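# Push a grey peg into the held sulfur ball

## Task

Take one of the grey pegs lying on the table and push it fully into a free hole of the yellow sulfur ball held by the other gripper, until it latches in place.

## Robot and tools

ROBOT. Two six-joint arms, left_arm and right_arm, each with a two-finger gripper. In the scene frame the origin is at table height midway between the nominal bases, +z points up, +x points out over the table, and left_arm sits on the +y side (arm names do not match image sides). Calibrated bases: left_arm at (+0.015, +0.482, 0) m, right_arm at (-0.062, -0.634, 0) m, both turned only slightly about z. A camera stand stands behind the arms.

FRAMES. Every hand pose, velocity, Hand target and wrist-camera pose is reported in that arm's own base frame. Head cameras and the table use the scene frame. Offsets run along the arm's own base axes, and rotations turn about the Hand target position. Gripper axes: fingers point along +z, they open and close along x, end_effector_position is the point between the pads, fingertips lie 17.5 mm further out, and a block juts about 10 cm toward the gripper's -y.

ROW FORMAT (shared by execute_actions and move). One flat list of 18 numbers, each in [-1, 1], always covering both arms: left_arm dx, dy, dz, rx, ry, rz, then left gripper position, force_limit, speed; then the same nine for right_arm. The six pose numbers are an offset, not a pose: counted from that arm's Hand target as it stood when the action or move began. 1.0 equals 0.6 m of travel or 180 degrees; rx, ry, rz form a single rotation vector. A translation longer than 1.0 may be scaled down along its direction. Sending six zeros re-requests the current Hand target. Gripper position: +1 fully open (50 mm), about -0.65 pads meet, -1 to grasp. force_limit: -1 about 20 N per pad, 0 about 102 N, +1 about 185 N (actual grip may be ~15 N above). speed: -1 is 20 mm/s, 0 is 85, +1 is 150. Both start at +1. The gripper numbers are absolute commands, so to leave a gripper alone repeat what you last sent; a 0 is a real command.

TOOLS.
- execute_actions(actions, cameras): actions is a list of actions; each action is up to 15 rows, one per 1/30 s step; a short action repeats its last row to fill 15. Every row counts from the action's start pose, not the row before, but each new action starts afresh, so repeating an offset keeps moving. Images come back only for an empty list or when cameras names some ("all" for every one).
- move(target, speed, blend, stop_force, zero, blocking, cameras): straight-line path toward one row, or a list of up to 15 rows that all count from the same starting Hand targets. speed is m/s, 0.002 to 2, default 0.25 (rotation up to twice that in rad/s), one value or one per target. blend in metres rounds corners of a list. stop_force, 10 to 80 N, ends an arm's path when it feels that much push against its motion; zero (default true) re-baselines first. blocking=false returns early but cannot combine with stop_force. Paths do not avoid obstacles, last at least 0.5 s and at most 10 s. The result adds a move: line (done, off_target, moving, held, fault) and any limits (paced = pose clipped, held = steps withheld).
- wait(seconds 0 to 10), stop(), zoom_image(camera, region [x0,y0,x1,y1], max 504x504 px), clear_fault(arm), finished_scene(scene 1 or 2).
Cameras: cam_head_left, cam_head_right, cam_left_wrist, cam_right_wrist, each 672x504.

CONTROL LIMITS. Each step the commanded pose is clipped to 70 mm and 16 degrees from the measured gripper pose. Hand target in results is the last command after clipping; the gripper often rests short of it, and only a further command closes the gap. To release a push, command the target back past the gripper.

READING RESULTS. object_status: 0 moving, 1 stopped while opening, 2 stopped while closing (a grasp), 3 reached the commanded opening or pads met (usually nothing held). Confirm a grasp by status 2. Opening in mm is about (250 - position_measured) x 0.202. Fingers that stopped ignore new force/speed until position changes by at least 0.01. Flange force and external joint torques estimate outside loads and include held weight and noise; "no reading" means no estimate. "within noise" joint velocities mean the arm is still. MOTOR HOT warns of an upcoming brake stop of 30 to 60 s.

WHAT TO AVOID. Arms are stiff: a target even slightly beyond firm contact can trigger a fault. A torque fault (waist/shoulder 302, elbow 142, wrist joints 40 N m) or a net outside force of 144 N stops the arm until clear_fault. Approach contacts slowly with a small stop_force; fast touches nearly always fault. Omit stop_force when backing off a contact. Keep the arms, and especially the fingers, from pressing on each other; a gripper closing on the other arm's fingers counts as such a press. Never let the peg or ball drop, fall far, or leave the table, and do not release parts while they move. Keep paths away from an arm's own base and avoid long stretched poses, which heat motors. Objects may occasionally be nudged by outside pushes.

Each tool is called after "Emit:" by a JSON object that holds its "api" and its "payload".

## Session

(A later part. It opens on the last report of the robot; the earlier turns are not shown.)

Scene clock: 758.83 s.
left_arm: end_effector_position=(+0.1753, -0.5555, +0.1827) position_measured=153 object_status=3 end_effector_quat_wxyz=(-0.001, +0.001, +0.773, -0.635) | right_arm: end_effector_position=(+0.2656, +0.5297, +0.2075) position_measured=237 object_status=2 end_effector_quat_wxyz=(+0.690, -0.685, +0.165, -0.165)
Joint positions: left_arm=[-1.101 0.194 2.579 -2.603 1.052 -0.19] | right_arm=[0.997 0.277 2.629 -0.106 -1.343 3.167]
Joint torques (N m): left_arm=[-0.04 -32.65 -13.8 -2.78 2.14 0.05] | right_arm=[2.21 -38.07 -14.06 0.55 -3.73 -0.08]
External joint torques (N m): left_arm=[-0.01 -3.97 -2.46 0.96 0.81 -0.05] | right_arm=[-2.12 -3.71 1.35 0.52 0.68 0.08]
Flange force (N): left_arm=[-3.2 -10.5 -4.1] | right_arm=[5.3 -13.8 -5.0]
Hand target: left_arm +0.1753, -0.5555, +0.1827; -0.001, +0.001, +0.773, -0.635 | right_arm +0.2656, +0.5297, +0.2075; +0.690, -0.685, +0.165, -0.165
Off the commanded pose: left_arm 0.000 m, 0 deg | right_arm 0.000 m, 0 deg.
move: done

Emit:
{"api": "move", "payload": {"target": [[0,0,0,0,0,0,-0.192157,1,1,0,0,-0.0080,0,0,0,-1,0,-0.9]], "speed": 0.01, "cameras": ["cam_left_wrist"]}}

Emit:
{"api": "zoom_image", "payload": {"camera": "cam_left_wrist", "region": [345, 250, 385, 290]}}

Scene clock: 760.80 s.
left_arm: end_effector_position=(+0.1752, -0.5553, +0.1823) position_measured=153 object_status=3 end_effector_quat_wxyz=(-0.001, +0.001, +0.773, -0.634) | right_arm: end_effector_position=(+0.2656, +0.5298, +0.2029) position_measured=237 object_status=2 end_effector_quat_wxyz=(+0.690, -0.685, +0.165, -0.165)
Joint positions: left_arm=[-1.101 0.195 2.58 -2.603 1.051 -0.19] | right_arm=[0.997 0.292 2.63 -0.105 -1.36 3.166]
Joint torques (N m): left_arm=[-3.34 -69.77 -40.46 -4.1 22.63 0.11] | right_arm=[-2.99 1.68 13.48 2.31 17.12 -0.2]
External joint torques (N m): left_arm=[3.38 33.05 24.3 2.29 -19.68 -0.11] | right_arm=[3.14 -44.26 -25.56 -1.32 -20.16 0.2]
Flange force (N): left_arm=[-9.3 45.6 10.2] | right_arm=[-4.3 -79.7 -6.6]
Hand target: left_arm +0.1753, -0.5555, +0.1827; -0.001, +0.001, +0.773, -0.635 | right_arm +0.2656, +0.5297, +0.2027; +0.690, -0.685, +0.165, -0.165
Off the commanded pose: left_arm 0.000 m, 0 deg | right_arm 0.000 m, 0 deg.
move: done
camera_calibration:
cam_left_wrist: T_world_to_cam=[[-0.999925, 0.000540969, 0.0122721, 0.183344], [-0.010267, 0.511694, -0.859106, 0.460421], [-0.00674431, -0.859167, -0.51165, -0.25087], [0, 0, 0, 1]] pos_world=[0.186365, -0.451233, 0.264943]
Images, in order (width x height): cam_left_wrist 672x504.

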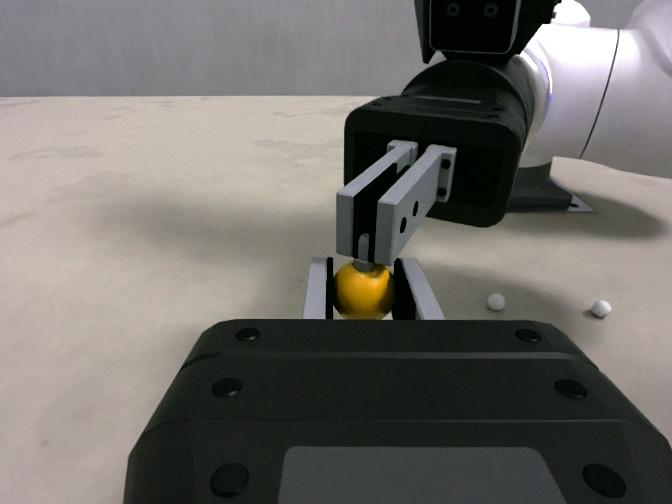

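Scaled by 12.600 from the camera's 672x504 image, which has a finer 960x720 frame.

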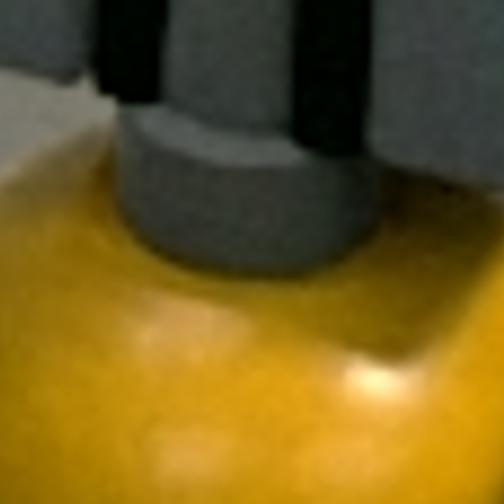

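Emit:
{"api": "move", "payload": {"target": [[0,0,0,0,0,0,-0.192157,1,1,0,0,0.0051,0,0,0,-1,0,-0.9]], "speed": 0.006}}

Emit:
{"api": "execute_actions", "payload": {"actions": [[[0,0,0,0,0,0,-0.192157,1,1,0,0,0,0,0,0,-0.2,0,-0.9]],[[0,0,0,0,0,0,-0.192157,1,1,0,0,0,0,0,0,-0.2,0,-0.9]]]}}

Emit:
{"api": "move", "payload": {"target": [[0,0,0,0,0,0,-0.192157,1,1,-0.0227,-0.0446,0,0,0,0,-0.2,0,-0.9],[0,0,0,0,0,0,-0.192157,1,1,-0.045,-0.088,0.05,0,0,0,-0.2,0,-0.9]], "speed": 0.05, "blend": 0.01, "cameras": ["cam_left_wrist","cam_right_wrist","cam_head_right","cam_head_left"]}}

Emit:
{"api": "zoom_image", "payload": {"camera": "cam_left_wrist", "region": [330, 210, 400, 300]}}

Emit:
{"api": "zoom_image", "payload": {"camera": "cam_right_wrist", "region": [280, 220, 440, 330]}}

Emit:
{"api": "zoom_image", "payload": {"camera": "cam_head_right", "region": [258, 468, 298, 498]}}

Scene clock: 762.67 s.
left_arm: end_effector_position=(+0.1753, -0.5556, +0.1830) position_measured=153 object_status=3 end_effector_quat_wxyz=(-0.001, +0.001, +0.773, -0.635) | right_arm: end_effector_position=(+0.2655, +0.5297, +0.2056) position_measured=237 object_status=2 end_effector_quat_wxyz=(+0.690, -0.685, +0.165, -0.165)
Joint positions: left_arm=[-1.101 0.194 2.579 -2.603 1.052 -0.19] | right_arm=[0.997 0.282 2.629 -0.105 -1.349 3.167]
Joint torques (N m): left_arm=[0.28 -42.42 -21.65 -3.69 7.33 0.1] | right_arm=[2.26 -29.76 -6.64 0.28 1.36 -0.06]
External joint torques (N m): left_arm=[-0.26 5.8 5.47 1.86 -4.4 -0.1] | right_arm=[-2.22 -12.13 -5.83 0.77 -4.4 0.07]
Flange force (N): left_arm=[-2.7 4.8 -0.8] | right_arm=[5.2 -25.3 -3.6]
Hand target: left_arm +0.1753, -0.5555, +0.1827; -0.001, +0.001, +0.773, -0.635 | right_arm +0.2656, +0.5297, +0.2058; +0.690, -0.685, +0.165, -0.165
Off the commanded pose: left_arm 0.000 m, 0 deg | right_arm 0.000 m, 0 deg.
move: done

Scene clock: 763.87 s.
left_arm: end_effector_position=(+0.1753, -0.5555, +0.1827) position_measured=153 object_status=3 end_effector_quat_wxyz=(-0.001, +0.001, +0.773, -0.635) | right_arm: end_effector_position=(+0.2656, +0.5297, +0.2058) position_measured=182 object_status=3 end_effector_quat_wxyz=(+0.690, -0.685, +0.165, -0.165)
Joint positions: left_arm=[-1.101 0.194 2.579 -2.603 1.052 -0.19] | right_arm=[0.997 0.282 2.629 -0.105 -1.349 3.167]
Joint torques (N m): left_arm=[-1.43 -34.21 -14.3 -2.13 3.11 0.11] | right_arm=[0.73 -36.81 -13.71 1.32 -2.93 -0.12]
External joint torques (N m): left_arm=[1.42 -2.39 -1.88 0.31 -0.17 -0.11] | right_arm=[-0.74 -5.14 1.19 -0.26 -0.11 0.12]
External joint torques at the end of the 1st action: left_arm=[2.09 -2.77 -1.83 0.33 -0.16 -0.09] | right_arm=[-0.45 -5.57 0.78 -0.25 -0.32 0.13]
Flange force (N): left_arm=[-5.4 -8.1 -3.4] | right_arm=[3.5 -15.8 -6.3]
Flange force at the end of the 1st action (N): left_arm=[-7.0 -8.8 -5.0] | right_arm=[2.5 -16.6 -6.0]
Hand target: left_arm +0.1753, -0.5555, +0.1827; -0.001, +0.001, +0.773, -0.635 | right_arm +0.2656, +0.5297, +0.2058; +0.690, -0.685, +0.165, -0.165
Off the commanded pose: left_arm 0.000 m, 0 deg | right_arm 0.000 m, 0 deg.

Scene clock: 765.70 s.
left_arm: end_effector_position=(+0.1753, -0.5555, +0.1827) position_measured=153 object_status=3 end_effector_quat_wxyz=(-0.001, +0.001, +0.773, -0.635) | right_arm: end_effector_position=(+0.2386, +0.4769, +0.2358) position_measured=182 object_status=3 end_effector_quat_wxyz=(+0.690, -0.685, +0.165, -0.165)
Joint positions: left_arm=[-1.101 0.194 2.579 -2.603 1.052 -0.19] | right_arm=[0.973 0.122 2.72 -0.133 -1.281 3.182]
Joint torques (N m): left_arm=[-1.69 -34.06 -14.42 -2.16 3.14 0.13] | right_arm=[0.8 -22.92 -16.2 1.63 -2.69 -0.09]
External joint torques (N m): left_arm=[1.67 -2.6 -1.86 0.33 -0.19 -0.13] | right_arm=[-0.79 -5.34 0.93 -0.25 -0.35 0.09]
Flange force (N): left_arm=[-6.0 -8.7 -4.2] | right_arm=[4.6 -18.2 -8.5]
Hand target: left_arm +0.1753, -0.5555, +0.1827; -0.001, +0.001, +0.773, -0.635 | right_arm +0.2386, +0.4769, +0.2358; +0.690, -0.685, +0.165, -0.165
Off the commanded pose: left_arm 0.000 m, 0 deg | right_arm 0.000 m, 0 deg.
move: done
camera_calibration:
cam_right_wrist: T_world_to_cam=[[0.887868, -0.459808, 0.016345, 0.0142536], [-0.133534, -0.291519, -0.947199, 0.416793], [0.440294, 0.838805, -0.320231, -0.301791], [0, 0, 0, 1]] pos_world=[0.175878, 0.381201, 0.29791]

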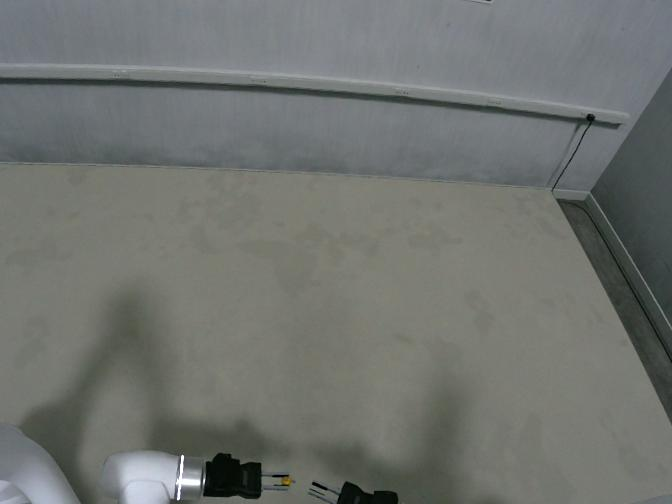

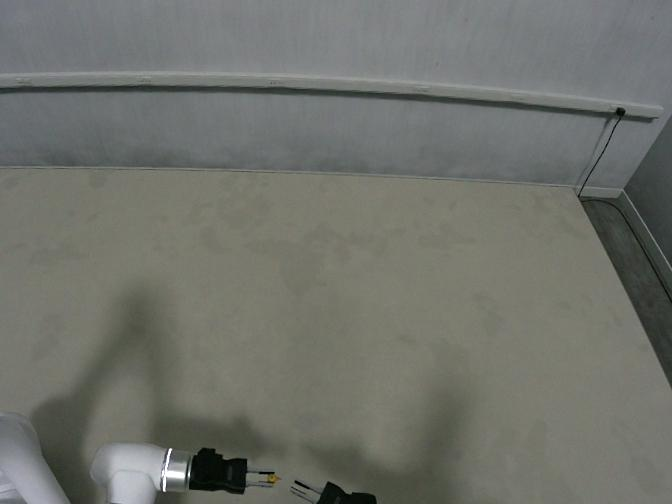

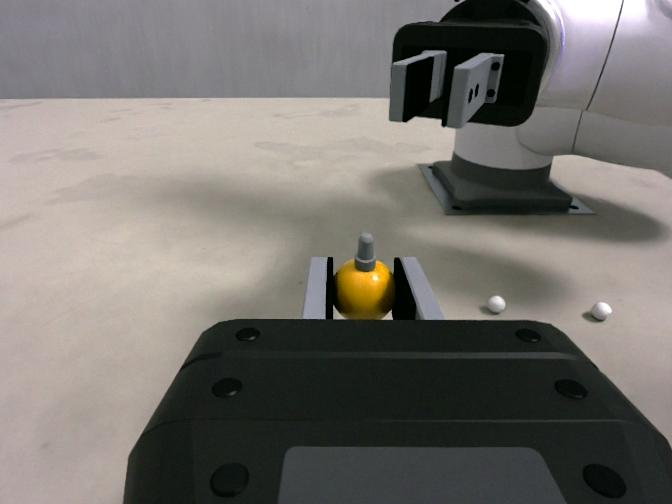

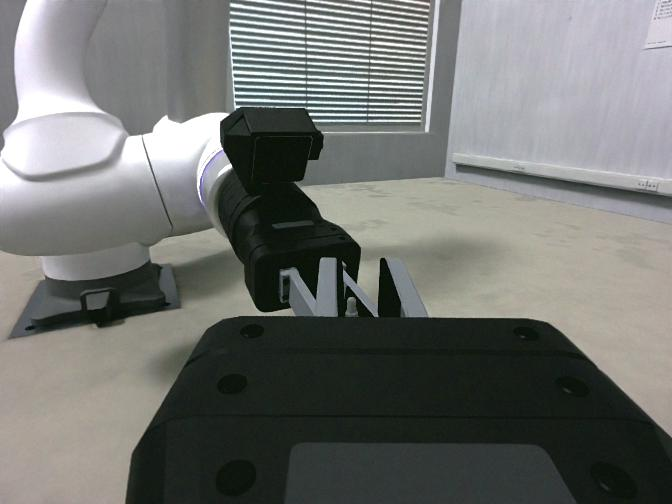

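Scaled by 5.600 from the camera's 672x504 image, which has a finer 960x720 frame.

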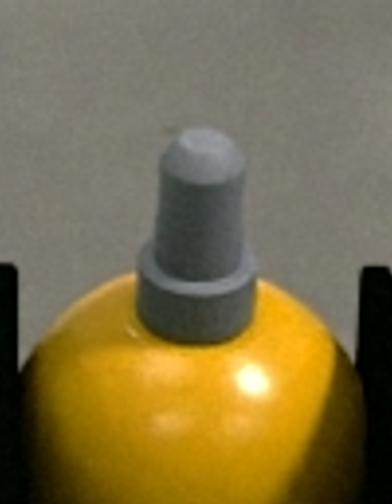

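Scaled by 3.150 from the camera's 672x504 image, which has a finer 960x720 frame.

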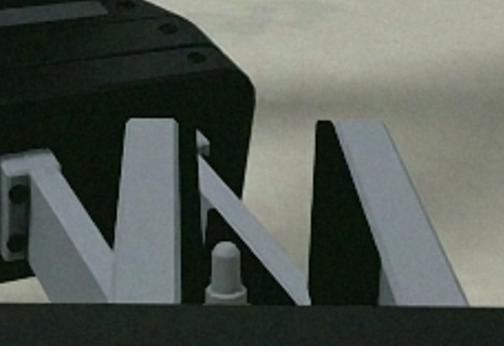

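Scaled by 12.600 from the camera's 672x504 image, which has a finer 960x720 frame.

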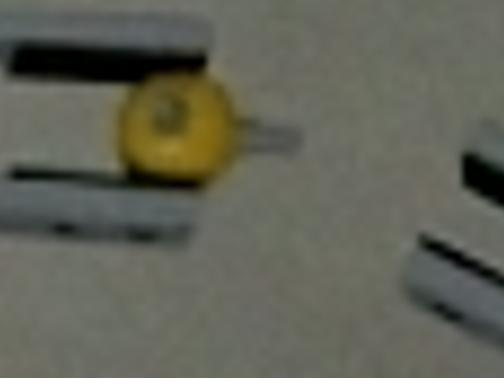

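Emit:
{"api": "zoom_image", "payload": {"camera": "cam_left_wrist", "region": [350, 255, 380, 280]}}

Emit:
{"api": "zoom_image", "payload": {"camera": "cam_right_wrist", "region": [330, 285, 375, 320]}}

Scaled by 16.800 from the camera's 672x504 image, which has a finer 960x720 frame.

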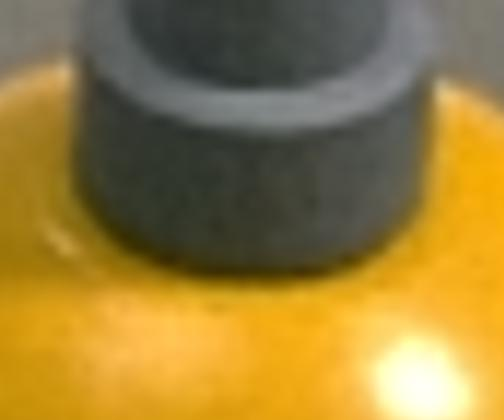

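Scaled by 11.200 from the camera's 672x504 image, which has a finer 960x720 frame.

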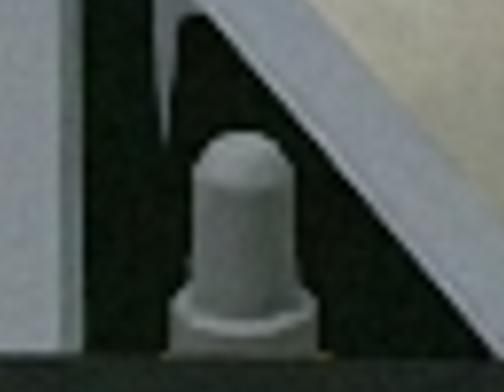

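Emit:
{"api": "move", "payload": {"target": [[0,0,0,0,0,0,-0.192157,1,1,0.0072,0.0137,-0.05,0,0,0,-0.2,0,-0.9],[0,0,0,0,0,0,-0.192157,1,1,0.045,0.088,-0.05,0,0,0,-0.2,0,-0.9]], "speed": 0.05}}

Emit:
{"api": "execute_actions", "payload": {"actions": [[[0,0,0,0,0,0,-0.192157,1,1,0,0,0,0,0,0,-1,0,-0.9]],[[0,0,0,0,0,0,-0.192157,1,1,0,0,0,0,0,0,-1,0,-0.9]]]}}

Emit:
{"api": "move", "payload": {"target": [[0,0,0,0,0,0,-0.192157,1,1,0,0,0.003,0,0,0,-1,0,-0.9]], "speed": 0.008}}

Emit:
{"api": "move", "payload": {"target": [[0,0,0,0,0,0,-0.192157,1,1,0,0,0.0015,0,0,0,-1,0,-0.9]], "speed": 0.008}}

Scene clock: 771.33 s.
left_arm: end_effector_position=(+0.1753, -0.5555, +0.1827) position_measured=153 object_status=3 end_effector_quat_wxyz=(-0.001, +0.001, +0.773, -0.635) | right_arm: end_effector_position=(+0.2655, +0.5297, +0.2058) position_measured=182 object_status=3 end_effector_quat_wxyz=(+0.690, -0.685, +0.165, -0.165)
Joint positions: left_arm=[-1.101 0.194 2.579 -2.603 1.052 -0.19] | right_arm=[0.997 0.282 2.629 -0.105 -1.349 3.167]
Joint torques (N m): left_arm=[-1.77 -33.72 -14.52 -2.14 3.08 0.13] | right_arm=[-0.09 -37.34 -13.74 1.31 -2.98 -0.1]
External joint torques (N m): left_arm=[1.79 -2.97 -1.72 0.31 -0.14 -0.13] | right_arm=[0.03 -4.47 1.28 -0.26 -0.06 0.1]
Flange force (N): left_arm=[-5.9 -9.4 -5.0] | right_arm=[0.9 -13.8 -5.7]
Hand target: left_arm +0.1753, -0.5555, +0.1827; -0.001, +0.001, +0.773, -0.635 | right_arm +0.2656, +0.5297, +0.2058; +0.690, -0.685, +0.165, -0.165
Off the commanded pose: left_arm 0.000 m, 0 deg | right_arm 0.000 m, 0 deg.
move: done

Scene clock: 772.53 s.
left_arm: end_effector_position=(+0.1753, -0.5555, +0.1826) position_measured=153 object_status=3 end_effector_quat_wxyz=(-0.001, +0.001, +0.773, -0.635) | right_arm: end_effector_position=(+0.2656, +0.5298, +0.2058) position_measured=236 object_status=2 end_effector_quat_wxyz=(+0.690, -0.685, +0.165, -0.165)
Joint positions: left_arm=[-1.101 0.194 2.579 -2.603 1.052 -0.19] | right_arm=[0.997 0.282 2.629 -0.105 -1.349 3.167]
Joint torques (N m): left_arm=[-1.68 -37.99 -18.19 -2.58 5.23 0.09] | right_arm=[0.7 -32.15 -11.05 1.03 -0.77 -0.05]
External joint torques (N m): left_arm=[1.6 1.28 1.84 0.74 -2.28 -0.09] | right_arm=[-0.8 -9.69 -1.48 0.04 -2.27 0.05]
External joint torques at the end of the 1st action: left_arm=[2.3 1.35 1.57 0.46 -2.34 -0.07] | right_arm=[-0.6 -9.34 -0.99 -0.19 -2.27 0.04]
Flange force (N): left_arm=[-5.5 -2.2 -3.7] | right_arm=[2.8 -23.7 -7.1]
Flange force at the end of the 1st action (N): left_arm=[-6.8 -2.0 -3.7] | right_arm=[2.9 -22.4 -7.7]
Hand target: left_arm +0.1753, -0.5555, +0.1827; -0.001, +0.001, +0.773, -0.635 | right_arm +0.2656, +0.5297, +0.2058; +0.690, -0.685, +0.165, -0.165
Off the commanded pose: left_arm 0.000 m, 0 deg | right_arm 0.000 m, 0 deg.

Scene clock: 773.23 s.
left_arm: end_effector_position=(+0.1753, -0.5555, +0.1828) position_measured=153 object_status=3 end_effector_quat_wxyz=(-0.001, +0.001, +0.773, -0.635) | right_arm: end_effector_position=(+0.2656, +0.5297, +0.2076) position_measured=236 object_status=2 end_effector_quat_wxyz=(+0.690, -0.685, +0.165, -0.165)
Joint positions: left_arm=[-1.101 0.194 2.579 -2.603 1.052 -0.19] | right_arm=[0.997 0.276 2.629 -0.106 -1.343 3.167]
Joint torques (N m): left_arm=[-1.09 -32.12 -13.93 -2.44 2.22 0.07] | right_arm=[1.17 -38.37 -15.02 0.76 -4.02 -0.11]
External joint torques (N m): left_arm=[1.1 -4.7 -2.32 0.61 0.74 -0.07] | right_arm=[-1.2 -3.11 2.29 0.32 0.98 0.11]
Flange force (N): left_arm=[-4.6 -12.0 -6.3] | right_arm=[2.9 -12.7 -5.7]
Hand target: left_arm +0.1753, -0.5555, +0.1827; -0.001, +0.001, +0.773, -0.635 | right_arm +0.2656, +0.5297, +0.2076; +0.690, -0.685, +0.165, -0.165
Off the commanded pose: left_arm 0.000 m, 0 deg | right_arm 0.000 m, 0 deg.
move: done

Scene clock: 773.93 s.
left_arm: end_effector_position=(+0.1753, -0.5555, +0.1827) position_measured=153 object_status=3 end_effector_quat_wxyz=(-0.001, +0.001, +0.773, -0.635) | right_arm: end_effector_position=(+0.2656, +0.5297, +0.2085) position_measured=236 object_status=2 end_effector_quat_wxyz=(+0.690, -0.685, +0.165, -0.165)
Joint positions: left_arm=[-1.101 0.194 2.579 -2.603 1.052 -0.19] | right_arm=[0.997 0.273 2.629 -0.106 -1.34 3.168]
Joint torques (N m): left_arm=[-1.37 -34.06 -14.47 -2.31 2.96 0.04] | right_arm=[0.47 -36.06 -13.98 1.12 -2.91 -0.1]
External joint torques (N m): left_arm=[1.4 -2.81 -1.88 0.47 0 -0.04] | right_arm=[-0.56 -5.33 1.05 -0.01 -0.13 0.1]
Flange force (N): left_arm=[-5.6 -8.7 -4.3] | right_arm=[2.0 -16.3 -6.3]
Hand target: left_arm +0.1753, -0.5555, +0.1827; -0.001, +0.001, +0.773, -0.635 | right_arm +0.2656, +0.5297, +0.2085; +0.690, -0.685, +0.165, -0.165
Off the commanded pose: left_arm 0.000 m, 0 deg | right_arm 0.000 m, 0 deg.
move: done

Emit:
{"api": "move", "payload": {"target": [[0,0,0,0,0,0,-0.192157,1,1,0,0,-0.0043,0,0,0,-1,0,-0.9]], "speed": 0.008}}

Emit:
{"api": "move", "payload": {"target": [[0,0,0,0,0,0,-0.192157,1,1,0,0,0.0043,0,0,0,-1,0,-0.9],[0,0,0,0,0,0,-0.192157,1,1,0,-0.00131,0.00318,0.0159,0,0,-1,0,-0.9],[0,0,0,0,0,0,-0.192157,1,1,0,-0.00111,-0.00112,0.0159,0,0,-1,0,-0.9]], "speed": 0.02}}

Emit:
{"api": "move", "payload": {"target": [[0,0,0,0,0,0,-0.192157,1,1,0,-0.0002,0.0043,0,0,0,-1,0,-0.9],[0,0,0,0,0,0,-0.192157,1,1,0,0.00242,0.00654,-0.0318,0,0,-1,0,-0.9],[0,0,0,0,0,0,-0.192157,1,1,0,0.00222,0.00224,-0.0318,0,0,-1,0,-0.9]], "speed": 0.02}}

Emit:
{"api": "move", "payload": {"target": [[0,0,0,0,0,0,-0.192157,1,1,0,0.0002,0.0043,0,0,0,-1,0,-0.9],[0,0,0,0,0,0,-0.192157,1,1,0,0.00151,0.00542,-0.0159,0,0,-1,0,-0.9],[0,0,0,0,0,0,-0.192157,1,1,0,0.00111,0.00112,-0.0159,0,0,-1,0,-0.9]], "speed": 0.02}}

Scene clock: 775.67 s.
left_arm: end_effector_position=(+0.1753, -0.5554, +0.1827) position_measured=153 object_status=3 end_effector_quat_wxyz=(-0.001, +0.001, +0.773, -0.635) | right_arm: end_effector_position=(+0.2656, +0.5297, +0.2060) position_measured=236 object_status=2 end_effector_quat_wxyz=(+0.690, -0.685, +0.165, -0.165)
Joint positions: left_arm=[-1.101 0.194 2.579 -2.603 1.052 -0.19] | right_arm=[0.997 0.282 2.629 -0.105 -1.348 3.167]
Joint torques (N m): left_arm=[-0.49 -39.11 -20.09 -3.17 5.9 0.1] | right_arm=[2.13 -31.1 -9.86 0.42 0.23 -0.08]
External joint torques (N m): left_arm=[0.5 2.58 3.69 1.33 -2.96 -0.1] | right_arm=[-2.06 -10.93 -2.69 0.64 -3.28 0.08]
Flange force (N): left_arm=[-3.1 -0.1 -3.6] | right_arm=[5.0 -24.4 -7.2]
Hand target: left_arm +0.1753, -0.5555, +0.1827; -0.001, +0.001, +0.773, -0.635 | right_arm +0.2656, +0.5297, +0.2059; +0.690, -0.685, +0.165, -0.165
Off the commanded pose: left_arm 0.000 m, 0 deg | right_arm 0.000 m, 0 deg.
move: done

Scene clock: 777.97 s.
left_arm: end_effector_position=(+0.1753, -0.5555, +0.1827) position_measured=153 object_status=3 end_effector_quat_wxyz=(-0.001, +0.001, +0.773, -0.635) | right_arm: end_effector_position=(+0.2656, +0.5290, +0.2053) position_measured=236 object_status=2 end_effector_quat_wxyz=(+0.707, -0.668, +0.169, -0.161)
Joint positions: left_arm=[-1.101 0.194 2.579 -2.603 1.052 -0.19] | right_arm=[0.997 0.325 2.633 -0.103 -1.44 3.184]
Joint torques (N m): left_arm=[-1.93 -41.97 -22.48 -2.91 7.54 0.1] | right_arm=[0.55 -30.19 -7.42 0.56 1.21 -0.05]
External joint torques (N m): left_arm=[1.92 5.15 6.09 1.07 -4.59 -0.1] | right_arm=[-0.49 -14.11 -3.09 0.28 -4.24 0.05]
Flange force (N): left_arm=[-5.2 4.1 -4.4] | right_arm=[0.3 -32.4 -6.5]
Hand target: left_arm +0.1753, -0.5555, +0.1827; -0.001, +0.001, +0.773, -0.635 | right_arm +0.2656, +0.5291, +0.2052; +0.707, -0.668, +0.169, -0.161
Off the commanded pose: left_arm 0.000 m, 0 deg | right_arm 0.000 m, 0 deg.
move: done

Scene clock: 781.57 s.
left_arm: end_effector_position=(+0.1753, -0.5554, +0.1826) position_measured=153 object_status=3 end_effector_quat_wxyz=(-0.001, +0.001, +0.773, -0.635) | right_arm: end_effector_position=(+0.2655, +0.5304, +0.2067) position_measured=236 object_status=2 end_effector_quat_wxyz=(+0.673, -0.702, +0.160, -0.169)
Joint positions: left_arm=[-1.101 0.194 2.579 -2.603 1.052 -0.19] | right_arm=[0.999 0.239 2.623 -0.106 -1.256 3.149]
Joint torques (N m): left_arm=[0.79 -39.5 -19.64 -3.71 5.68 0.02] | right_arm=[2.19 -28.71 -10.23 0.36 0.03 -0.03]
External joint torques (N m): left_arm=[-0.68 2.69 3.43 1.88 -2.74 -0.02] | right_arm=[-2.26 -11.15 -4.43 0.93 -3.08 0.03]
Flange force (N): left_arm=[-1.9 0.1 -2.3] | right_arm=[5.2 -25.4 -6.3]
Hand target: left_arm +0.1753, -0.5555, +0.1827; -0.001, +0.001, +0.773, -0.635 | right_arm +0.2656, +0.5304, +0.2066; +0.673, -0.702, +0.161, -0.169
Off the commanded pose: left_arm 0.000 m, 0 deg | right_arm 0.000 m, 0 deg.
move: done

Scene clock: 783.87 s.
left_arm: end_effector_position=(+0.1752, -0.5554, +0.1827) position_measured=153 object_status=3 end_effector_quat_wxyz=(-0.001, +0.001, +0.773, -0.635) | right_arm: end_effector_position=(+0.2656, +0.5311, +0.2073) position_measured=236 object_status=2 end_effector_quat_wxyz=(-0.655, +0.719, -0.156, +0.173)
Joint positions: left_arm=[-1.101 0.194 2.579 -2.603 1.052 -0.19] | right_arm=[1.002 0.199 2.615 -0.105 -1.163 3.131]
Joint torques (N m): left_arm=[-0.74 -41.45 -19.6 -3.12 6.88 0.11] | right_arm=[1.66 -23.91 -9.58 1.5 1.44 -0.12]
External joint torques (N m): left_arm=[0.79 4.85 3.37 1.29 -3.94 -0.11] | right_arm=[-1.59 -13.49 -7.03 -0.02 -4.48 0.13]
Flange force (N): left_arm=[-5.3 2.7 0.0] | right_arm=[7.3 -27.8 -7.8]
Hand target: left_arm +0.1753, -0.5555, +0.1827; -0.001, +0.001, +0.773, -0.635 | right_arm +0.2656, +0.5311, +0.2072; -0.655, +0.719, -0.156, +0.173
Off the commanded pose: left_arm 0.000 m, 0 deg | right_arm 0.000 m, 0 deg.
move: done

Emit:
{"api": "move", "payload": {"target": [[0,0,0,0,0,0,-0.192157,1,1,0,0.0004,0.0043,0,0,0,-1,0,-0.9],[0,0,0,0,0,0,-0.192157,1,1,0.00131,-0.00143,0.00331,0.0223,0.0159,0,-1,0,-0.9],[0,0,0,0,0,0,-0.192157,1,1,0.00111,-0.00155,-0.00099,0.0223,0.0159,0,-1,0,-0.9]], "speed": 0.02}}

Emit:
{"api": "move", "payload": {"target": [[0,0,0,0,0,0,-0.192157,1,1,0.0002,0.0001,0.0043,0,0,0,-1,0,-0.9],[0,0,0,0,0,0,-0.192157,1,1,-0.00242,0.0001,0.00316,0,-0.0318,0,-1,0,-0.9],[0,0,0,0,0,0,-0.192157,1,1,-0.00222,0,-0.00114,0,-0.0318,0,-1,0,-0.9]], "speed": 0.02}}

Emit:
{"api": "move", "payload": {"target": [[0,0,0,0,0,0,-0.192157,1,1,-0.0002,0.0001,0.0043,0,0,0,-1,0,-0.9],[0,0,0,0,0,0,-0.192157,1,1,0.00111,0.0001,0.00487,0,0.0159,0,-1,0,-0.9],[0,0,0,0,0,0,-0.192157,1,1,0.00111,0,0.00057,0,0.0159,0,-1,0,-0.9]], "speed": 0.02}}

Scene clock: 787.87 s.
left_arm: end_effector_position=(+0.1753, -0.5554, +0.1826) position_measured=153 object_status=3 end_effector_quat_wxyz=(-0.001, +0.001, +0.773, -0.634) | right_arm: end_effector_position=(+0.2663, +0.5301, +0.2067) position_measured=236 object_status=2 end_effector_quat_wxyz=(+0.676, -0.699, +0.179, -0.150)
Joint positions: left_arm=[-1.101 0.194 2.579 -2.603 1.052 -0.19] | right_arm=[0.993 0.235 2.622 -0.116 -1.246 3.206]
Joint torques (N m): left_arm=[-1.02 -41.92 -21.73 -3.23 7.21 0.1] | right_arm=[1.92 -26.58 -9.84 0.8 1.38 -0.32]
External joint torques (N m): left_arm=[1.13 5.02 5.56 1.41 -4.26 -0.1] | right_arm=[-1.85 -12.73 -4.81 0.49 -4.42 0.32]
Flange force (N): left_arm=[-4.5 3.9 -3.3] | right_arm=[4.4 -26.1 -8.6]
Hand target: left_arm +0.1753, -0.5555, +0.1827; -0.001, +0.001, +0.773, -0.635 | right_arm +0.2662, +0.5301, +0.2067; +0.676, -0.699, +0.178, -0.149
Off the commanded pose: left_arm 0.000 m, 0 deg | right_arm 0.000 m, 0 deg.
move: done

Scene clock: 791.43 s.
left_arm: end_effector_position=(+0.1752, -0.5554, +0.1827) position_measured=153 object_status=3 end_effector_quat_wxyz=(-0.001, +0.001, +0.773, -0.635) | right_arm: end_effector_position=(+0.2649, +0.5301, +0.2060) position_measured=236 object_status=2 end_effector_quat_wxyz=(+0.684, -0.691, +0.145, -0.184)
Joint positions: left_arm=[-1.101 0.194 2.579 -2.603 1.052 -0.19] | right_arm=[0.999 0.278 2.629 -0.106 -1.34 3.109]
Joint torques (N m): left_arm=[-2.89 -39.88 -19.71 -2.33 6.37 0.08] | right_arm=[0.63 -30.36 -10.7 1.22 0.63 -0.1]
External joint torques (N m): left_arm=[2.87 3.37 3.49 0.5 -3.43 -0.07] | right_arm=[-0.51 -11.49 -2 -0.16 -3.68 0.11]
Flange force (N): left_arm=[-7.6 1.6 -4.1] | right_arm=[4.1 -24.4 -9.2]
Hand target: left_arm +0.1753, -0.5555, +0.1827; -0.001, +0.001, +0.773, -0.635 | right_arm +0.2649, +0.5301, +0.2060; +0.684, -0.691, +0.145, -0.184
Off the commanded pose: left_arm 0.000 m, 0 deg | right_arm 0.000 m, 0 deg.
move: done

Scene clock: 793.73 s.
left_arm: end_effector_position=(+0.1752, -0.5554, +0.1827) position_measured=153 object_status=3 end_effector_quat_wxyz=(-0.001, +0.001, +0.773, -0.635) | right_arm: end_effector_position=(+0.2656, +0.5302, +0.2064) position_measured=236 object_status=2 end_effector_quat_wxyz=(+0.680, -0.695, +0.162, -0.167)
Joint positions: left_arm=[-1.101 0.194 2.579 -2.603 1.052 -0.19] | right_arm=[0.996 0.256 2.626 -0.11 -1.293 3.157]
Joint torques (N m): left_arm=[-0.54 -38.98 -20.51 -3.39 5.77 0.06] | right_arm=[2.74 -29.55 -10.99 0.23 -0.14 0.16]
External joint torques (N m): left_arm=[0.51 2.5 4.16 1.55 -2.82 -0.06] | right_arm=[-2.75 -10.9 -2.79 0.96 -2.9 -0.15]
Flange force (N): left_arm=[-3.4 0.3 -4.7] | right_arm=[6.3 -24.9 -8.1]
Hand target: left_arm +0.1753, -0.5555, +0.1827; -0.001, +0.001, +0.773, -0.635 | right_arm +0.2656, +0.5301, +0.2063; +0.680, -0.695, +0.162, -0.167
Off the commanded pose: left_arm 0.000 m, 0 deg | right_arm 0.000 m, 0 deg.
move: done

Emit:
{"api": "move", "payload": {"target": [[0,0,0,0,0,0,-0.192157,1,1,0.0006,-0.0003,0,0,0,0,-1,0,-0.9]], "speed": 0.006}}

Emit:
{"api": "move", "payload": {"target": [[0,0,0,0,0,0,-0.192157,1,1,0,-0.0002,-0.0075,0,0,0,-1,0,-0.9]], "speed": 0.006, "cameras": ["cam_left_wrist"]}}

Emit:
{"api": "zoom_image", "payload": {"camera": "cam_left_wrist", "region": [345, 250, 385, 290]}}

Scene clock: 794.90 s.
left_arm: end_effector_position=(+0.1753, -0.5555, +0.1827) position_measured=153 object_status=3 end_effector_quat_wxyz=(-0.001, +0.001, +0.773, -0.635) | right_arm: end_effector_position=(+0.2659, +0.5300, +0.2063) position_measured=236 object_status=2 end_effector_quat_wxyz=(+0.680, -0.695, +0.162, -0.167)
Joint positions: left_arm=[-1.101 0.194 2.579 -2.603 1.052 -0.19] | right_arm=[0.995 0.256 2.626 -0.111 -1.293 3.158]
Joint torques (N m): left_arm=[-4.55 -39.63 -17.05 -1.31 6.33 0.13] | right_arm=[-2.46 -29 -11.48 2.7 0.16 -0.02]
External joint torques (N m): left_arm=[4.58 2.92 0.66 -0.53 -3.38 -0.12] | right_arm=[2.38 -11.7 -2.22 -1.5 -3.21 0.02]
Flange force (N): left_arm=[-11.6 -0.4 -1.7] | right_arm=[-2.0 -26.6 -9.1]
Hand target: left_arm +0.1753, -0.5555, +0.1827; -0.001, +0.001, +0.773, -0.635 | right_arm +0.2659, +0.5300, +0.2063; +0.680, -0.695, +0.162, -0.167
Off the commanded pose: left_arm 0.000 m, 0 deg | right_arm 0.000 m, 0 deg.
move: done

Scene clock: 795.87 s.
left_arm: end_effector_position=(+0.1752, -0.5554, +0.1824) position_measured=153 object_status=3 end_effector_quat_wxyz=(-0.001, +0.001, +0.773, -0.634) | right_arm: end_effector_position=(+0.2659, +0.5299, +0.2020) position_measured=236 object_status=2 end_effector_quat_wxyz=(+0.680, -0.695, +0.162, -0.167)
Joint positions: left_arm=[-1.101 0.195 2.579 -2.603 1.052 -0.19] | right_arm=[0.995 0.27 2.628 -0.111 -1.309 3.156]
Joint torques (N m): left_arm=[-9.9 -89.22 -52.31 -2.87 33.64 0.33] | right_arm=[-9.49 23.77 25.99 5.1 28.34 -0.26]
External joint torques (N m): left_arm=[9.89 52.59 36.12 1.05 -30.7 -0.33] | right_arm=[9.4 -64.98 -39.07 -3.97 -31.37 0.26]
Flange force (N): left_arm=[-21.9 75.1 17.2] | right_arm=[-13.1 -110.6 -13.4]
Hand target: left_arm +0.1753, -0.5555, +0.1827; -0.001, +0.001, +0.773, -0.635 | right_arm +0.2659, +0.5298, +0.2018; +0.680, -0.695, +0.162, -0.167
Off the commanded pose: left_arm 0.000 m, 0 deg | right_arm 0.000 m, 0 deg.
move: done
camera_calibration:
cam_left_wrist: T_world_to_cam=[[-0.999926, 0.000595075, 0.0121863, 0.18339], [-0.0101671, 0.511504, -0.859221, 0.460433], [-0.00674463, -0.859281, -0.51146, -0.25092], [0, 0, 0, 1]] pos_world=[0.186365, -0.451233, 0.265043]
Images, in order (width x height): cam_left_wrist 672x504.

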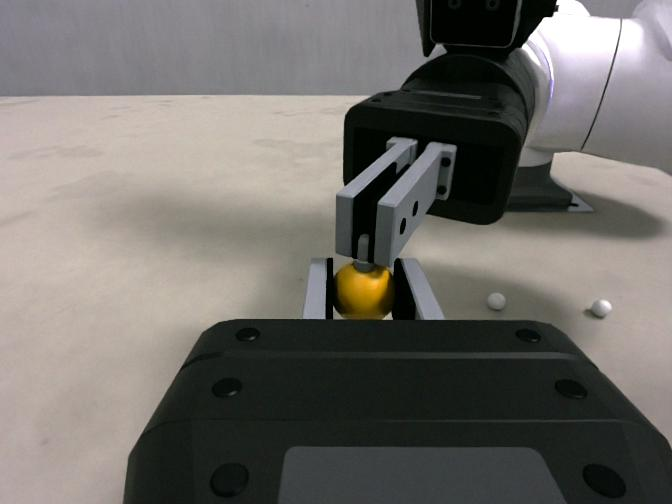

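Scaled by 12.600 from the camera's 672x504 image, which has a finer 960x720 frame.

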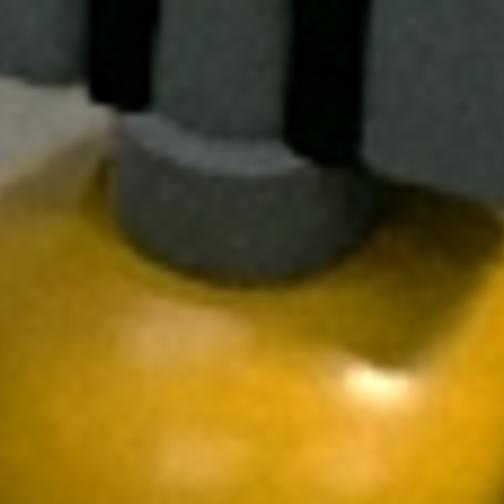

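Emit:
{"api": "move", "payload": {"target": [[0,0,0,0,0,0,-0.192157,1,1,0,0.0002,0.0079,0,0,0,-1,0,-0.9]], "speed": 0.01}}

Emit:
{"api": "move", "payload": {"target": [[0,0,0,0,0,0,-0.192157,1,1,0,0,0.0012,0,0,0,-1,0,-0.9]], "speed": 0.006}}

Scene clock: 797.10 s.
left_arm: end_effector_position=(+0.1753, -0.5556, +0.1832) position_measured=153 object_status=3 end_effector_quat_wxyz=(-0.001, +0.001, +0.773, -0.635) | right_arm: end_effector_position=(+0.2659, +0.5299, +0.2063) position_measured=236 object_status=2 end_effector_quat_wxyz=(+0.680, -0.696, +0.162, -0.167)
Joint positions: left_arm=[-1.101 0.194 2.579 -2.603 1.053 -0.19] | right_arm=[0.995 0.256 2.626 -0.111 -1.292 3.158]
Joint torques (N m): left_arm=[-4.93 -40.47 -18.57 -1.43 6.67 0.14] | right_arm=[-2 -28.88 -11.81 2.49 0.45 -0.16]
External joint torques (N m): left_arm=[4.94 3.72 2.24 -0.41 -3.73 -0.13] | right_arm=[1.99 -11.71 -1.88 -1.3 -3.5 0.17]
Flange force (N): left_arm=[-11.9 1.8 -3.3] | right_arm=[-1.2 -25.5 -10.1]
Hand target: left_arm +0.1753, -0.5555, +0.1827; -0.001, +0.001, +0.773, -0.635 | right_arm +0.2659, +0.5300, +0.2066; +0.680, -0.695, +0.162, -0.167
Off the commanded pose: left_arm 0.001 m, 0 deg | right_arm 0.000 m, 0 deg.
move: done

Scene clock: 797.80 s.
left_arm: end_effector_position=(+0.1753, -0.5555, +0.1827) position_measured=153 object_status=3 end_effector_quat_wxyz=(-0.001, +0.001, +0.773, -0.635) | right_arm: end_effector_position=(+0.2659, +0.5300, +0.2073) position_measured=236 object_status=2 end_effector_quat_wxyz=(+0.680, -0.695, +0.162, -0.167)
Joint positions: left_arm=[-1.101 0.194 2.579 -2.603 1.052 -0.19] | right_arm=[0.995 0.253 2.626 -0.111 -1.29 3.158]
Joint torques (N m): left_arm=[-3.53 -30.72 -11.14 -0.98 1.23 0.14] | right_arm=[-1.53 -39.1 -19.37 2.26 -5.05 -0.16]
External joint torques (N m): left_arm=[3.59 -6.02 -5.14 -0.85 1.71 -0.14] | right_arm=[1.49 -1.1 5.51 -1.06 2.02 0.16]
Flange force (N): left_arm=[-9.1 -13.1 -5.8] | right_arm=[-1.2 -8.6 -8.8]
Hand target: left_arm +0.1753, -0.5555, +0.1827; -0.001, +0.001, +0.773, -0.635 | right_arm +0.2659, +0.5300, +0.2073; +0.680, -0.695, +0.162, -0.167
Off the commanded pose: left_arm 0.000 m, 0 deg | right_arm 0.000 m, 0 deg.
move: done

Emit:
{"api": "move", "payload": {"target": [[0,0,0,0,0,0,-0.192157,1,1,0,0,0.0008,0,0,0,-1,0,-0.9]], "speed": 0.006}}

Emit:
{"api": "move", "payload": {"target": [[0,0,0,0,0,0,-0.192157,1,1,0,0,0.0008,0,0,0,-1,0,-0.9]], "speed": 0.006}}

Scene clock: 798.70 s.
left_arm: end_effector_position=(+0.1753, -0.5555, +0.1827) position_measured=153 object_status=3 end_effector_quat_wxyz=(-0.001, +0.001, +0.773, -0.635) | right_arm: end_effector_position=(+0.2659, +0.5300, +0.2078) position_measured=236 object_status=2 end_effector_quat_wxyz=(+0.680, -0.695, +0.162, -0.167)
Joint positions: left_arm=[-1.101 0.194 2.579 -2.603 1.052 -0.19] | right_arm=[0.995 0.252 2.625 -0.111 -1.288 3.158]
Joint torques (N m): left_arm=[-3.55 -32.59 -12.31 -1.24 2.29 0.08] | right_arm=[-1.5 -36.69 -17.23 2.26 -3.85 -0.11]
External joint torques (N m): left_arm=[3.69 -4.28 -3.9 -0.59 0.64 -0.08] | right_arm=[1.53 -3.45 3.33 -1.05 0.81 0.11]
Flange force (N): left_arm=[-9.7 -10.8 -5.3] | right_arm=[-1.2 -12.5 -8.2]
Hand target: left_arm +0.1753, -0.5555, +0.1827; -0.001, +0.001, +0.773, -0.635 | right_arm +0.2659, +0.5300, +0.2078; +0.680, -0.695, +0.162, -0.167
Off the commanded pose: left_arm 0.000 m, 0 deg | right_arm 0.000 m, 0 deg.
move: done

Scene clock: 799.40 s.
left_arm: end_effector_position=(+0.1753, -0.5555, +0.1827) position_measured=153 object_status=3 end_effector_quat_wxyz=(-0.001, +0.001, +0.773, -0.635) | right_arm: end_effector_position=(+0.2659, +0.5300, +0.2082) position_measured=236 object_status=2 end_effector_quat_wxyz=(+0.680, -0.695, +0.162, -0.167)
Joint positions: left_arm=[-1.101 0.194 2.579 -2.603 1.052 -0.19] | right_arm=[0.995 0.25 2.625 -0.111 -1.287 3.158]
Joint torques (N m): left_arm=[-2.45 -33.9 -13.4 -1.63 3.02 0.1] | right_arm=[-0.82 -35.07 -15.53 2.05 -3.08 -0.15]
External joint torques (N m): left_arm=[2.49 -2.92 -3 -0.22 -0.06 -0.1] | right_arm=[0.76 -5.09 1.46 -0.82 0.04 0.16]
Flange force (N): left_arm=[-7.4 -9.4 -3.4] | right_arm=[0.7 -15.7 -7.3]
Hand target: left_arm +0.1753, -0.5555, +0.1827; -0.001, +0.001, +0.773, -0.635 | right_arm +0.2659, +0.5300, +0.2082; +0.680, -0.695, +0.162, -0.167
Off the commanded pose: left_arm 0.000 m, 0 deg | right_arm 0.000 m, 0 deg.
move: done

Emit:
{"api": "move", "payload": {"target": [[0,0,0,0,0,0,-0.192157,1,1,-0.0003,0,-0.0095,0,0,0,-1,0,-0.9]], "speed": 0.008}}

Emit:
{"api": "move", "payload": {"target": [[0,0,0,0,0,0,-0.192157,1,1,0,0,0.0058,0,0,0,-1,0,-0.9]], "speed": 0.008}}

Emit:
{"api": "execute_actions", "payload": {"actions": [[[0,0,0,0,0,0,-0.192157,1,1,0,0,0,0,0,0,-0.2,0,-0.9]],[[0,0,0,0,0,0,-0.192157,1,1,0,0,0,0,0,0,-0.2,0,-0.9]]]}}

Emit:
{"api": "move", "payload": {"target": [[0,0,0,0,0,0,-0.192157,1,1,-0.0227,-0.0446,0,0,0,0,-0.2,0,-0.9],[0,0,0,0,0,0,-0.192157,1,1,-0.045,-0.088,0.05,0,0,0,-0.2,0,-0.9]], "speed": 0.05, "blend": 0.01, "cameras": ["cam_left_wrist","cam_head_right"]}}

Emit:
{"api": "zoom_image", "payload": {"camera": "cam_left_wrist", "region": [350, 255, 380, 280]}}

Emit:
{"api": "zoom_image", "payload": {"camera": "cam_head_right", "region": [258, 468, 298, 498]}}

Scene clock: 803.10 s.
left_arm: end_effector_position=(+0.1752, -0.5553, +0.1823) position_measured=153 object_status=3 end_effector_quat_wxyz=(-0.001, +0.001, +0.773, -0.634) | right_arm: end_effector_position=(+0.2658, +0.5300, +0.2027) position_measured=236 object_status=2 end_effector_quat_wxyz=(+0.680, -0.695, +0.162, -0.167)
Joint positions: left_arm=[-1.101 0.195 2.58 -2.603 1.051 -0.19] | right_arm=[0.996 0.268 2.627 -0.11 -1.307 3.156]
Joint torques (N m): left_arm=[-7.16 -78.31 -45.73 -3.32 27.18 0.28] | right_arm=[-6.23 11.53 17.44 3.81 22.18 -0.21]
External joint torques (N m): left_arm=[7.19 41.67 29.34 1.47 -24.23 -0.28] | right_arm=[6.36 -52.61 -30.58 -2.69 -25.21 0.21]
Flange force (N): left_arm=[-16.9 59.7 12.5] | right_arm=[-8.2 -89.6 -13.0]
Hand target: left_arm +0.1753, -0.5555, +0.1827; -0.001, +0.001, +0.773, -0.635 | right_arm +0.2657, +0.5300, +0.2025; +0.680, -0.695, +0.162, -0.167
Off the commanded pose: left_arm 0.000 m, 0 deg | right_arm 0.000 m, 0 deg.
move: done

Scene clock: 803.83 s.
left_arm: end_effector_position=(+0.1753, -0.5556, +0.1830) position_measured=153 object_status=3 end_effector_quat_wxyz=(-0.001, +0.001, +0.773, -0.635) | right_arm: end_effector_position=(+0.2657, +0.5299, +0.2058) position_measured=236 object_status=2 end_effector_quat_wxyz=(+0.680, -0.696, +0.162, -0.167)
Joint positions: left_arm=[-1.101 0.194 2.579 -2.603 1.052 -0.19] | right_arm=[0.996 0.257 2.626 -0.11 -1.294 3.157]
Joint torques (N m): left_arm=[-2.15 -43.63 -22.11 -2.84 8.52 0.18] | right_arm=[-0.37 -23.44 -7.7 1.36 2.37 -0.08]
External joint torques (N m): left_arm=[2.19 6.99 5.75 0.99 -5.58 -0.17] | right_arm=[0.34 -16.88 -5.96 -0.18 -5.4 0.08]
Flange force (N): left_arm=[-7.0 5.7 -1.4] | right_arm=[0.6 -36.5 -9.4]
Hand target: left_arm +0.1753, -0.5555, +0.1827; -0.001, +0.001, +0.773, -0.635 | right_arm +0.2657, +0.5300, +0.2060; +0.680, -0.695, +0.162, -0.167
Off the commanded pose: left_arm 0.000 m, 0 deg | right_arm 0.000 m, 0 deg.
move: done

Scene clock: 805.03 s.
left_arm: end_effector_position=(+0.1753, -0.5555, +0.1827) position_measured=153 object_status=3 end_effector_quat_wxyz=(-0.001, +0.001, +0.773, -0.635) | right_arm: end_effector_position=(+0.2657, +0.5299, +0.2060) position_measured=182 object_status=3 end_effector_quat_wxyz=(+0.680, -0.695, +0.162, -0.167)
Joint positions: left_arm=[-1.101 0.194 2.579 -2.603 1.052 -0.19] | right_arm=[0.996 0.257 2.626 -0.11 -1.294 3.157]
Joint torques (N m): left_arm=[-1.84 -34.61 -14.21 -2.19 3.14 0.07] | right_arm=[-0.12 -35.12 -14.48 1.44 -2.89 -0.08]
External joint torques (N m): left_arm=[1.84 -2.01 -1.94 0.37 -0.21 -0.07] | right_arm=[0.02 -5.13 0.73 -0.25 -0.14 0.09]
External joint torques at the end of the 1st action: left_arm=[1.75 -2.12 -1.05 0.33 -0.21 -0.1] | right_arm=[-0.41 -5.35 0.94 -0.19 -0.12 0.15]
Flange force (N): left_arm=[-7.0 -7.1 -3.5] | right_arm=[1.1 -15.4 -6.1]
Flange force at the end of the 1st action (N): left_arm=[-5.7 -6.8 -4.6] | right_arm=[2.4 -16.1 -6.8]
Hand target: left_arm +0.1753, -0.5555, +0.1827; -0.001, +0.001, +0.773, -0.635 | right_arm +0.2657, +0.5300, +0.2060; +0.680, -0.695, +0.162, -0.167
Off the commanded pose: left_arm 0.000 m, 0 deg | right_arm 0.000 m, 0 deg.

Scene clock: 806.87 s.
left_arm: end_effector_position=(+0.1753, -0.5555, +0.1827) position_measured=153 object_status=3 end_effector_quat_wxyz=(-0.001, +0.001, +0.773, -0.635) | right_arm: end_effector_position=(+0.2388, +0.4772, +0.2360) position_measured=182 object_status=3 end_effector_quat_wxyz=(+0.680, -0.695, +0.162, -0.167)
Joint positions: left_arm=[-1.101 0.194 2.579 -2.603 1.052 -0.19] | right_arm=[0.97 0.093 2.715 -0.14 -1.22 3.175]
Joint torques (N m): left_arm=[-2.14 -33.92 -14.54 -2.14 3.06 0.09] | right_arm=[0.2 -20.87 -17.46 1.75 -2.71 -0.18]
External joint torques (N m): left_arm=[2.13 -2.77 -1.62 0.33 -0.12 -0.09] | right_arm=[-0.2 -5.67 0.74 -0.21 -0.33 0.18]
Flange force (N): left_arm=[-6.9 -8.5 -5.3] | right_arm=[2.4 -19.0 -9.3]
Hand target: left_arm +0.1753, -0.5555, +0.1827; -0.001, +0.001, +0.773, -0.635 | right_arm +0.2387, +0.4772, +0.2360; +0.680, -0.695, +0.162, -0.167
Off the commanded pose: left_arm 0.000 m, 0 deg | right_arm 0.000 m, 0 deg.
move: done
Images, in order (width x height): cam_head_right 672x504, cam_left_wrist 672x504.

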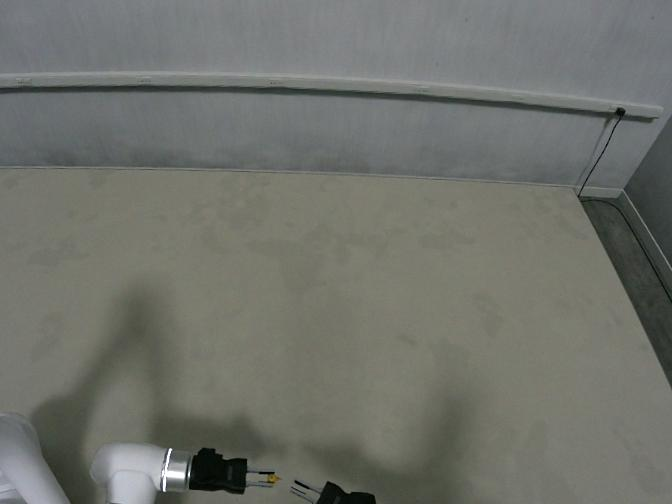

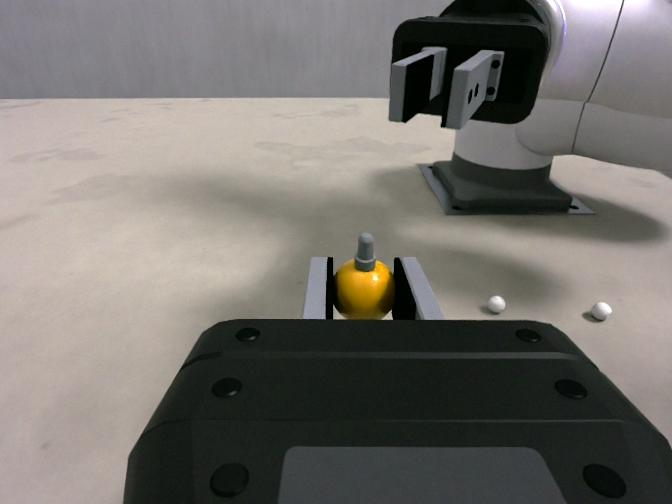

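Scaled by 16.800 from the camera's 672x504 image, which has a finer 960x720 frame.

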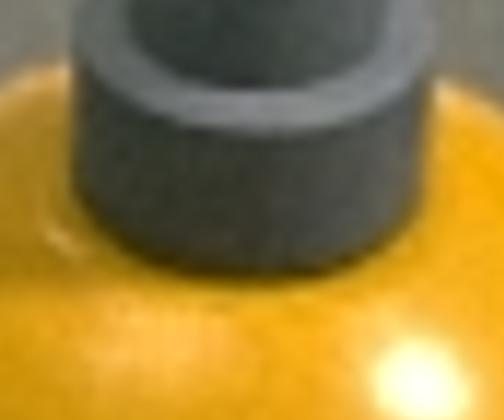

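Scaled by 12.600 from the camera's 672x504 image, which has a finer 960x720 frame.

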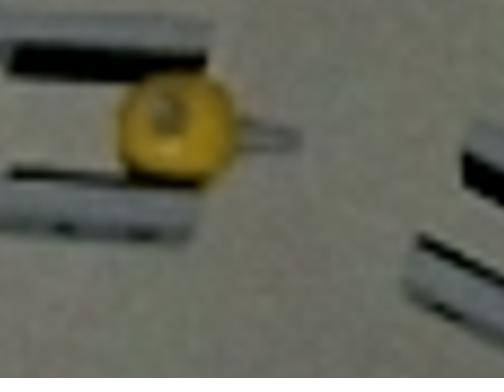

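Emit:
{"api": "move", "payload": {"target": [[0,0,0,0,0,0,-0.192157,1,1,0.0072,0.0137,-0.05,0,0,0,-0.2,0,-0.9],[0,0,0,0,0,0,-0.192157,1,1,0.045,0.088,-0.05,0,0,0,-0.2,0,-0.9]], "speed": 0.06}}

Emit:
{"api": "execute_actions", "payload": {"actions": [[[0,0,0,0,0,0,-0.192157,1,1,0,0,0,0,0,0,-1,0.5,-0.9]],[[0,0,0,0,0,0,-0.192157,1,1,0,0,0,0,0,0,-1,0.5,-0.9]]]}}

Emit:
{"api": "move", "payload": {"target": [[0,0,0,0,0,0,-0.192157,1,1,0,0,-0.0083,0,0,0,-1,0.5,-0.9]], "speed": 0.006}}

Emit:
{"api": "move", "payload": {"target": [[0,0,0,0,0,0,-0.192157,1,1,0,0,-0.0012,0,0,0,-1,0.5,-0.9]], "speed": 0.004}}

Scene clock: 810.47 s.
left_arm: end_effector_position=(+0.1753, -0.5555, +0.1827) position_measured=153 object_status=3 end_effector_quat_wxyz=(-0.001, +0.001, +0.773, -0.635) | right_arm: end_effector_position=(+0.2657, +0.5299, +0.2060) position_measured=182 object_status=3 end_effector_quat_wxyz=(+0.680, -0.695, +0.162, -0.167)
Joint positions: left_arm=[-1.101 0.194 2.579 -2.603 1.052 -0.19] | right_arm=[0.996 0.257 2.626 -0.11 -1.294 3.157]
Joint torques (N m): left_arm=[-1.79 -34.11 -14.39 -2.11 3.09 0.1] | right_arm=[-0.03 -34.45 -14.89 1.37 -2.83 -0.15]
External joint torques (N m): left_arm=[1.76 -2.56 -1.73 0.3 -0.15 -0.1] | right_arm=[0.14 -6.08 1.32 -0.21 -0.21 0.15]
Flange force (N): left_arm=[-6.1 -8.3 -4.3] | right_arm=[0.7 -18.0 -8.0]
Hand target: left_arm +0.1753, -0.5555, +0.1827; -0.001, +0.001, +0.773, -0.635 | right_arm +0.2657, +0.5300, +0.2060; +0.680, -0.695, +0.162, -0.167
Off the commanded pose: left_arm 0.000 m, 0 deg | right_arm 0.000 m, 0 deg.
move: done

Scene clock: 811.67 s.
left_arm: end_effector_position=(+0.1753, -0.5555, +0.1826) position_measured=153 object_status=3 end_effector_quat_wxyz=(-0.001, +0.001, +0.773, -0.635) | right_arm: end_effector_position=(+0.2657, +0.5300, +0.2060) position_measured=239 object_status=2 end_effector_quat_wxyz=(+0.680, -0.695, +0.162, -0.167)
Joint positions: left_arm=[-1.101 0.194 2.579 -2.603 1.052 -0.19] | right_arm=[0.996 0.257 2.626 -0.11 -1.294 3.157]
Joint torques (N m): left_arm=[-2.87 -40.35 -18.59 -2.14 6.45 0.18] | right_arm=[-1.14 -28.73 -10.4 1.82 0.45 -0.12]
External joint torques (N m): left_arm=[2.84 3.81 2.45 0.33 -3.51 -0.18] | right_arm=[1.17 -12.04 -3.34 -0.63 -3.5 0.12]
External joint torques at the end of the 1st action: left_arm=[3.29 2.43 1.51 0.18 -2.95 -0.19] | right_arm=[1.12 -10.17 -1.97 -0.7 -2.88 0.12]
Flange force (N): left_arm=[-8.3 1.7 -1.7] | right_arm=[-0.9 -27.0 -7.8]
Flange force at the end of the 1st action (N): left_arm=[-9.3 -0.7 -3.0] | right_arm=[-0.6 -22.8 -8.1]
Hand target: left_arm +0.1753, -0.5555, +0.1827; -0.001, +0.001, +0.773, -0.635 | right_arm +0.2657, +0.5300, +0.2060; +0.680, -0.695, +0.162, -0.167
Off the commanded pose: left_arm 0.000 m, 0 deg | right_arm 0.000 m, 0 deg.

Scene clock: 812.70 s.
left_arm: end_effector_position=(+0.1752, -0.5553, +0.1824) position_measured=153 object_status=3 end_effector_quat_wxyz=(-0.001, +0.001, +0.773, -0.634) | right_arm: end_effector_position=(+0.2658, +0.5300, +0.2012) position_measured=239 object_status=2 end_effector_quat_wxyz=(+0.680, -0.695, +0.162, -0.167)
Joint positions: left_arm=[-1.101 0.194 2.579 -2.603 1.051 -0.19] | right_arm=[0.996 0.273 2.628 -0.11 -1.312 3.155]
Joint torques (N m): left_arm=[-8.99 -99.61 -60.9 -4.16 39.23 0.31] | right_arm=[-8.66 36.68 34.1 4.58 34.39 -0.23]
External joint torques (N m): left_arm=[9 62.95 44.73 2.34 -36.29 -0.31] | right_arm=[8.68 -78.27 -47.09 -3.47 -37.44 0.23]
Flange force (N): left_arm=[-20.3 91.0 20.8] | right_arm=[-11.6 -134.3 -15.9]
Hand target: left_arm +0.1753, -0.5555, +0.1827; -0.001, +0.001, +0.773, -0.635 | right_arm +0.2657, +0.5300, +0.2010; +0.680, -0.695, +0.162, -0.167
Off the commanded pose: left_arm 0.000 m, 0 deg | right_arm 0.000 m, 0 deg.
move: done

Scene clock: 813.37 s.
left_arm: end_effector_position=(+0.1753, -0.5556, +0.1828) position_measured=153 object_status=3 end_effector_quat_wxyz=(-0.001, +0.001, +0.773, -0.635) end_effector_velocity=(+0.000, +0.000, -0.001) end_effector_angular_velocity=(+0.004, +0.000, +0.000) | right_arm: end_effector_position=(+0.2659, +0.5304, +0.2026) position_measured=239 object_status=2 end_effector_quat_wxyz=(+0.682, -0.694, +0.161, -0.167)
Joint positions: left_arm=[-1.101 0.194 2.579 -2.603 1.052 -0.19] | right_arm=[0.996 0.273 2.627 -0.11 -1.317 3.155]
Joint velocities: left_arm=[-0.001 0 -0.001 0.001 -0.006 -0.001] | right_arm=[within noise]
Joint torques (N m): left_arm=[-11.84 -81.13 -54.42 -2.57 30.85 0.33] | right_arm=[-5.7 18.06 14.73 3.42 24.87 -0.15]
External joint torques (N m): left_arm=[11.8 44.47 38.21 0.74 -27.9 -0.33] | right_arm=[5.69 -59.49 -27.67 -2.31 -27.91 0.15]
External joint torques when the fault began: right_arm=[8.82 -83.5 -52.59 -3.56 -41.8 0.24]
Flange force (N): left_arm=[-19.9 64.5 0.0] | right_arm=[-6.9 -101.0 -25.6]
Flange force when the fault began (N): right_arm=[-11.4 -137.7 -13.6]
Hand target: left_arm +0.1753, -0.5555, +0.1827; -0.001, +0.001, +0.773, -0.635 | right_arm +0.2659, +0.5304, +0.2026; +0.682, -0.694, +0.161, -0.167 (not the last commanded pose)
Tool commands: left_gripper/position=-0.192157 left_gripper/force_limit=+1.0 left_gripper/speed=+1.0 right_gripper/position=-1.0 right_gripper/force_limit=+0.498039 right_gripper/speed=-0.898039
Off the commanded pose: left_arm 0.000 m, 0 deg | right_arm 0.002 m, 0 deg.
TORQUE FAULT: the external load on joint 5 (wrist pitch) of the right arm reached its load limit, and that arm stopped. A torque fault puts only its own arm into a fault stop. That arm's remaining commands of this call were not run. That arm may still press on what stopped it. That arm is still stopped at the end of this call. While its stop runs, that arm takes no new command, but its gripper still runs the gripper command that each later call begins with.
CLEAR FAULT: the right arm stays stopped until you call clear_fault(arm="right_arm").
move: fault (right_arm)


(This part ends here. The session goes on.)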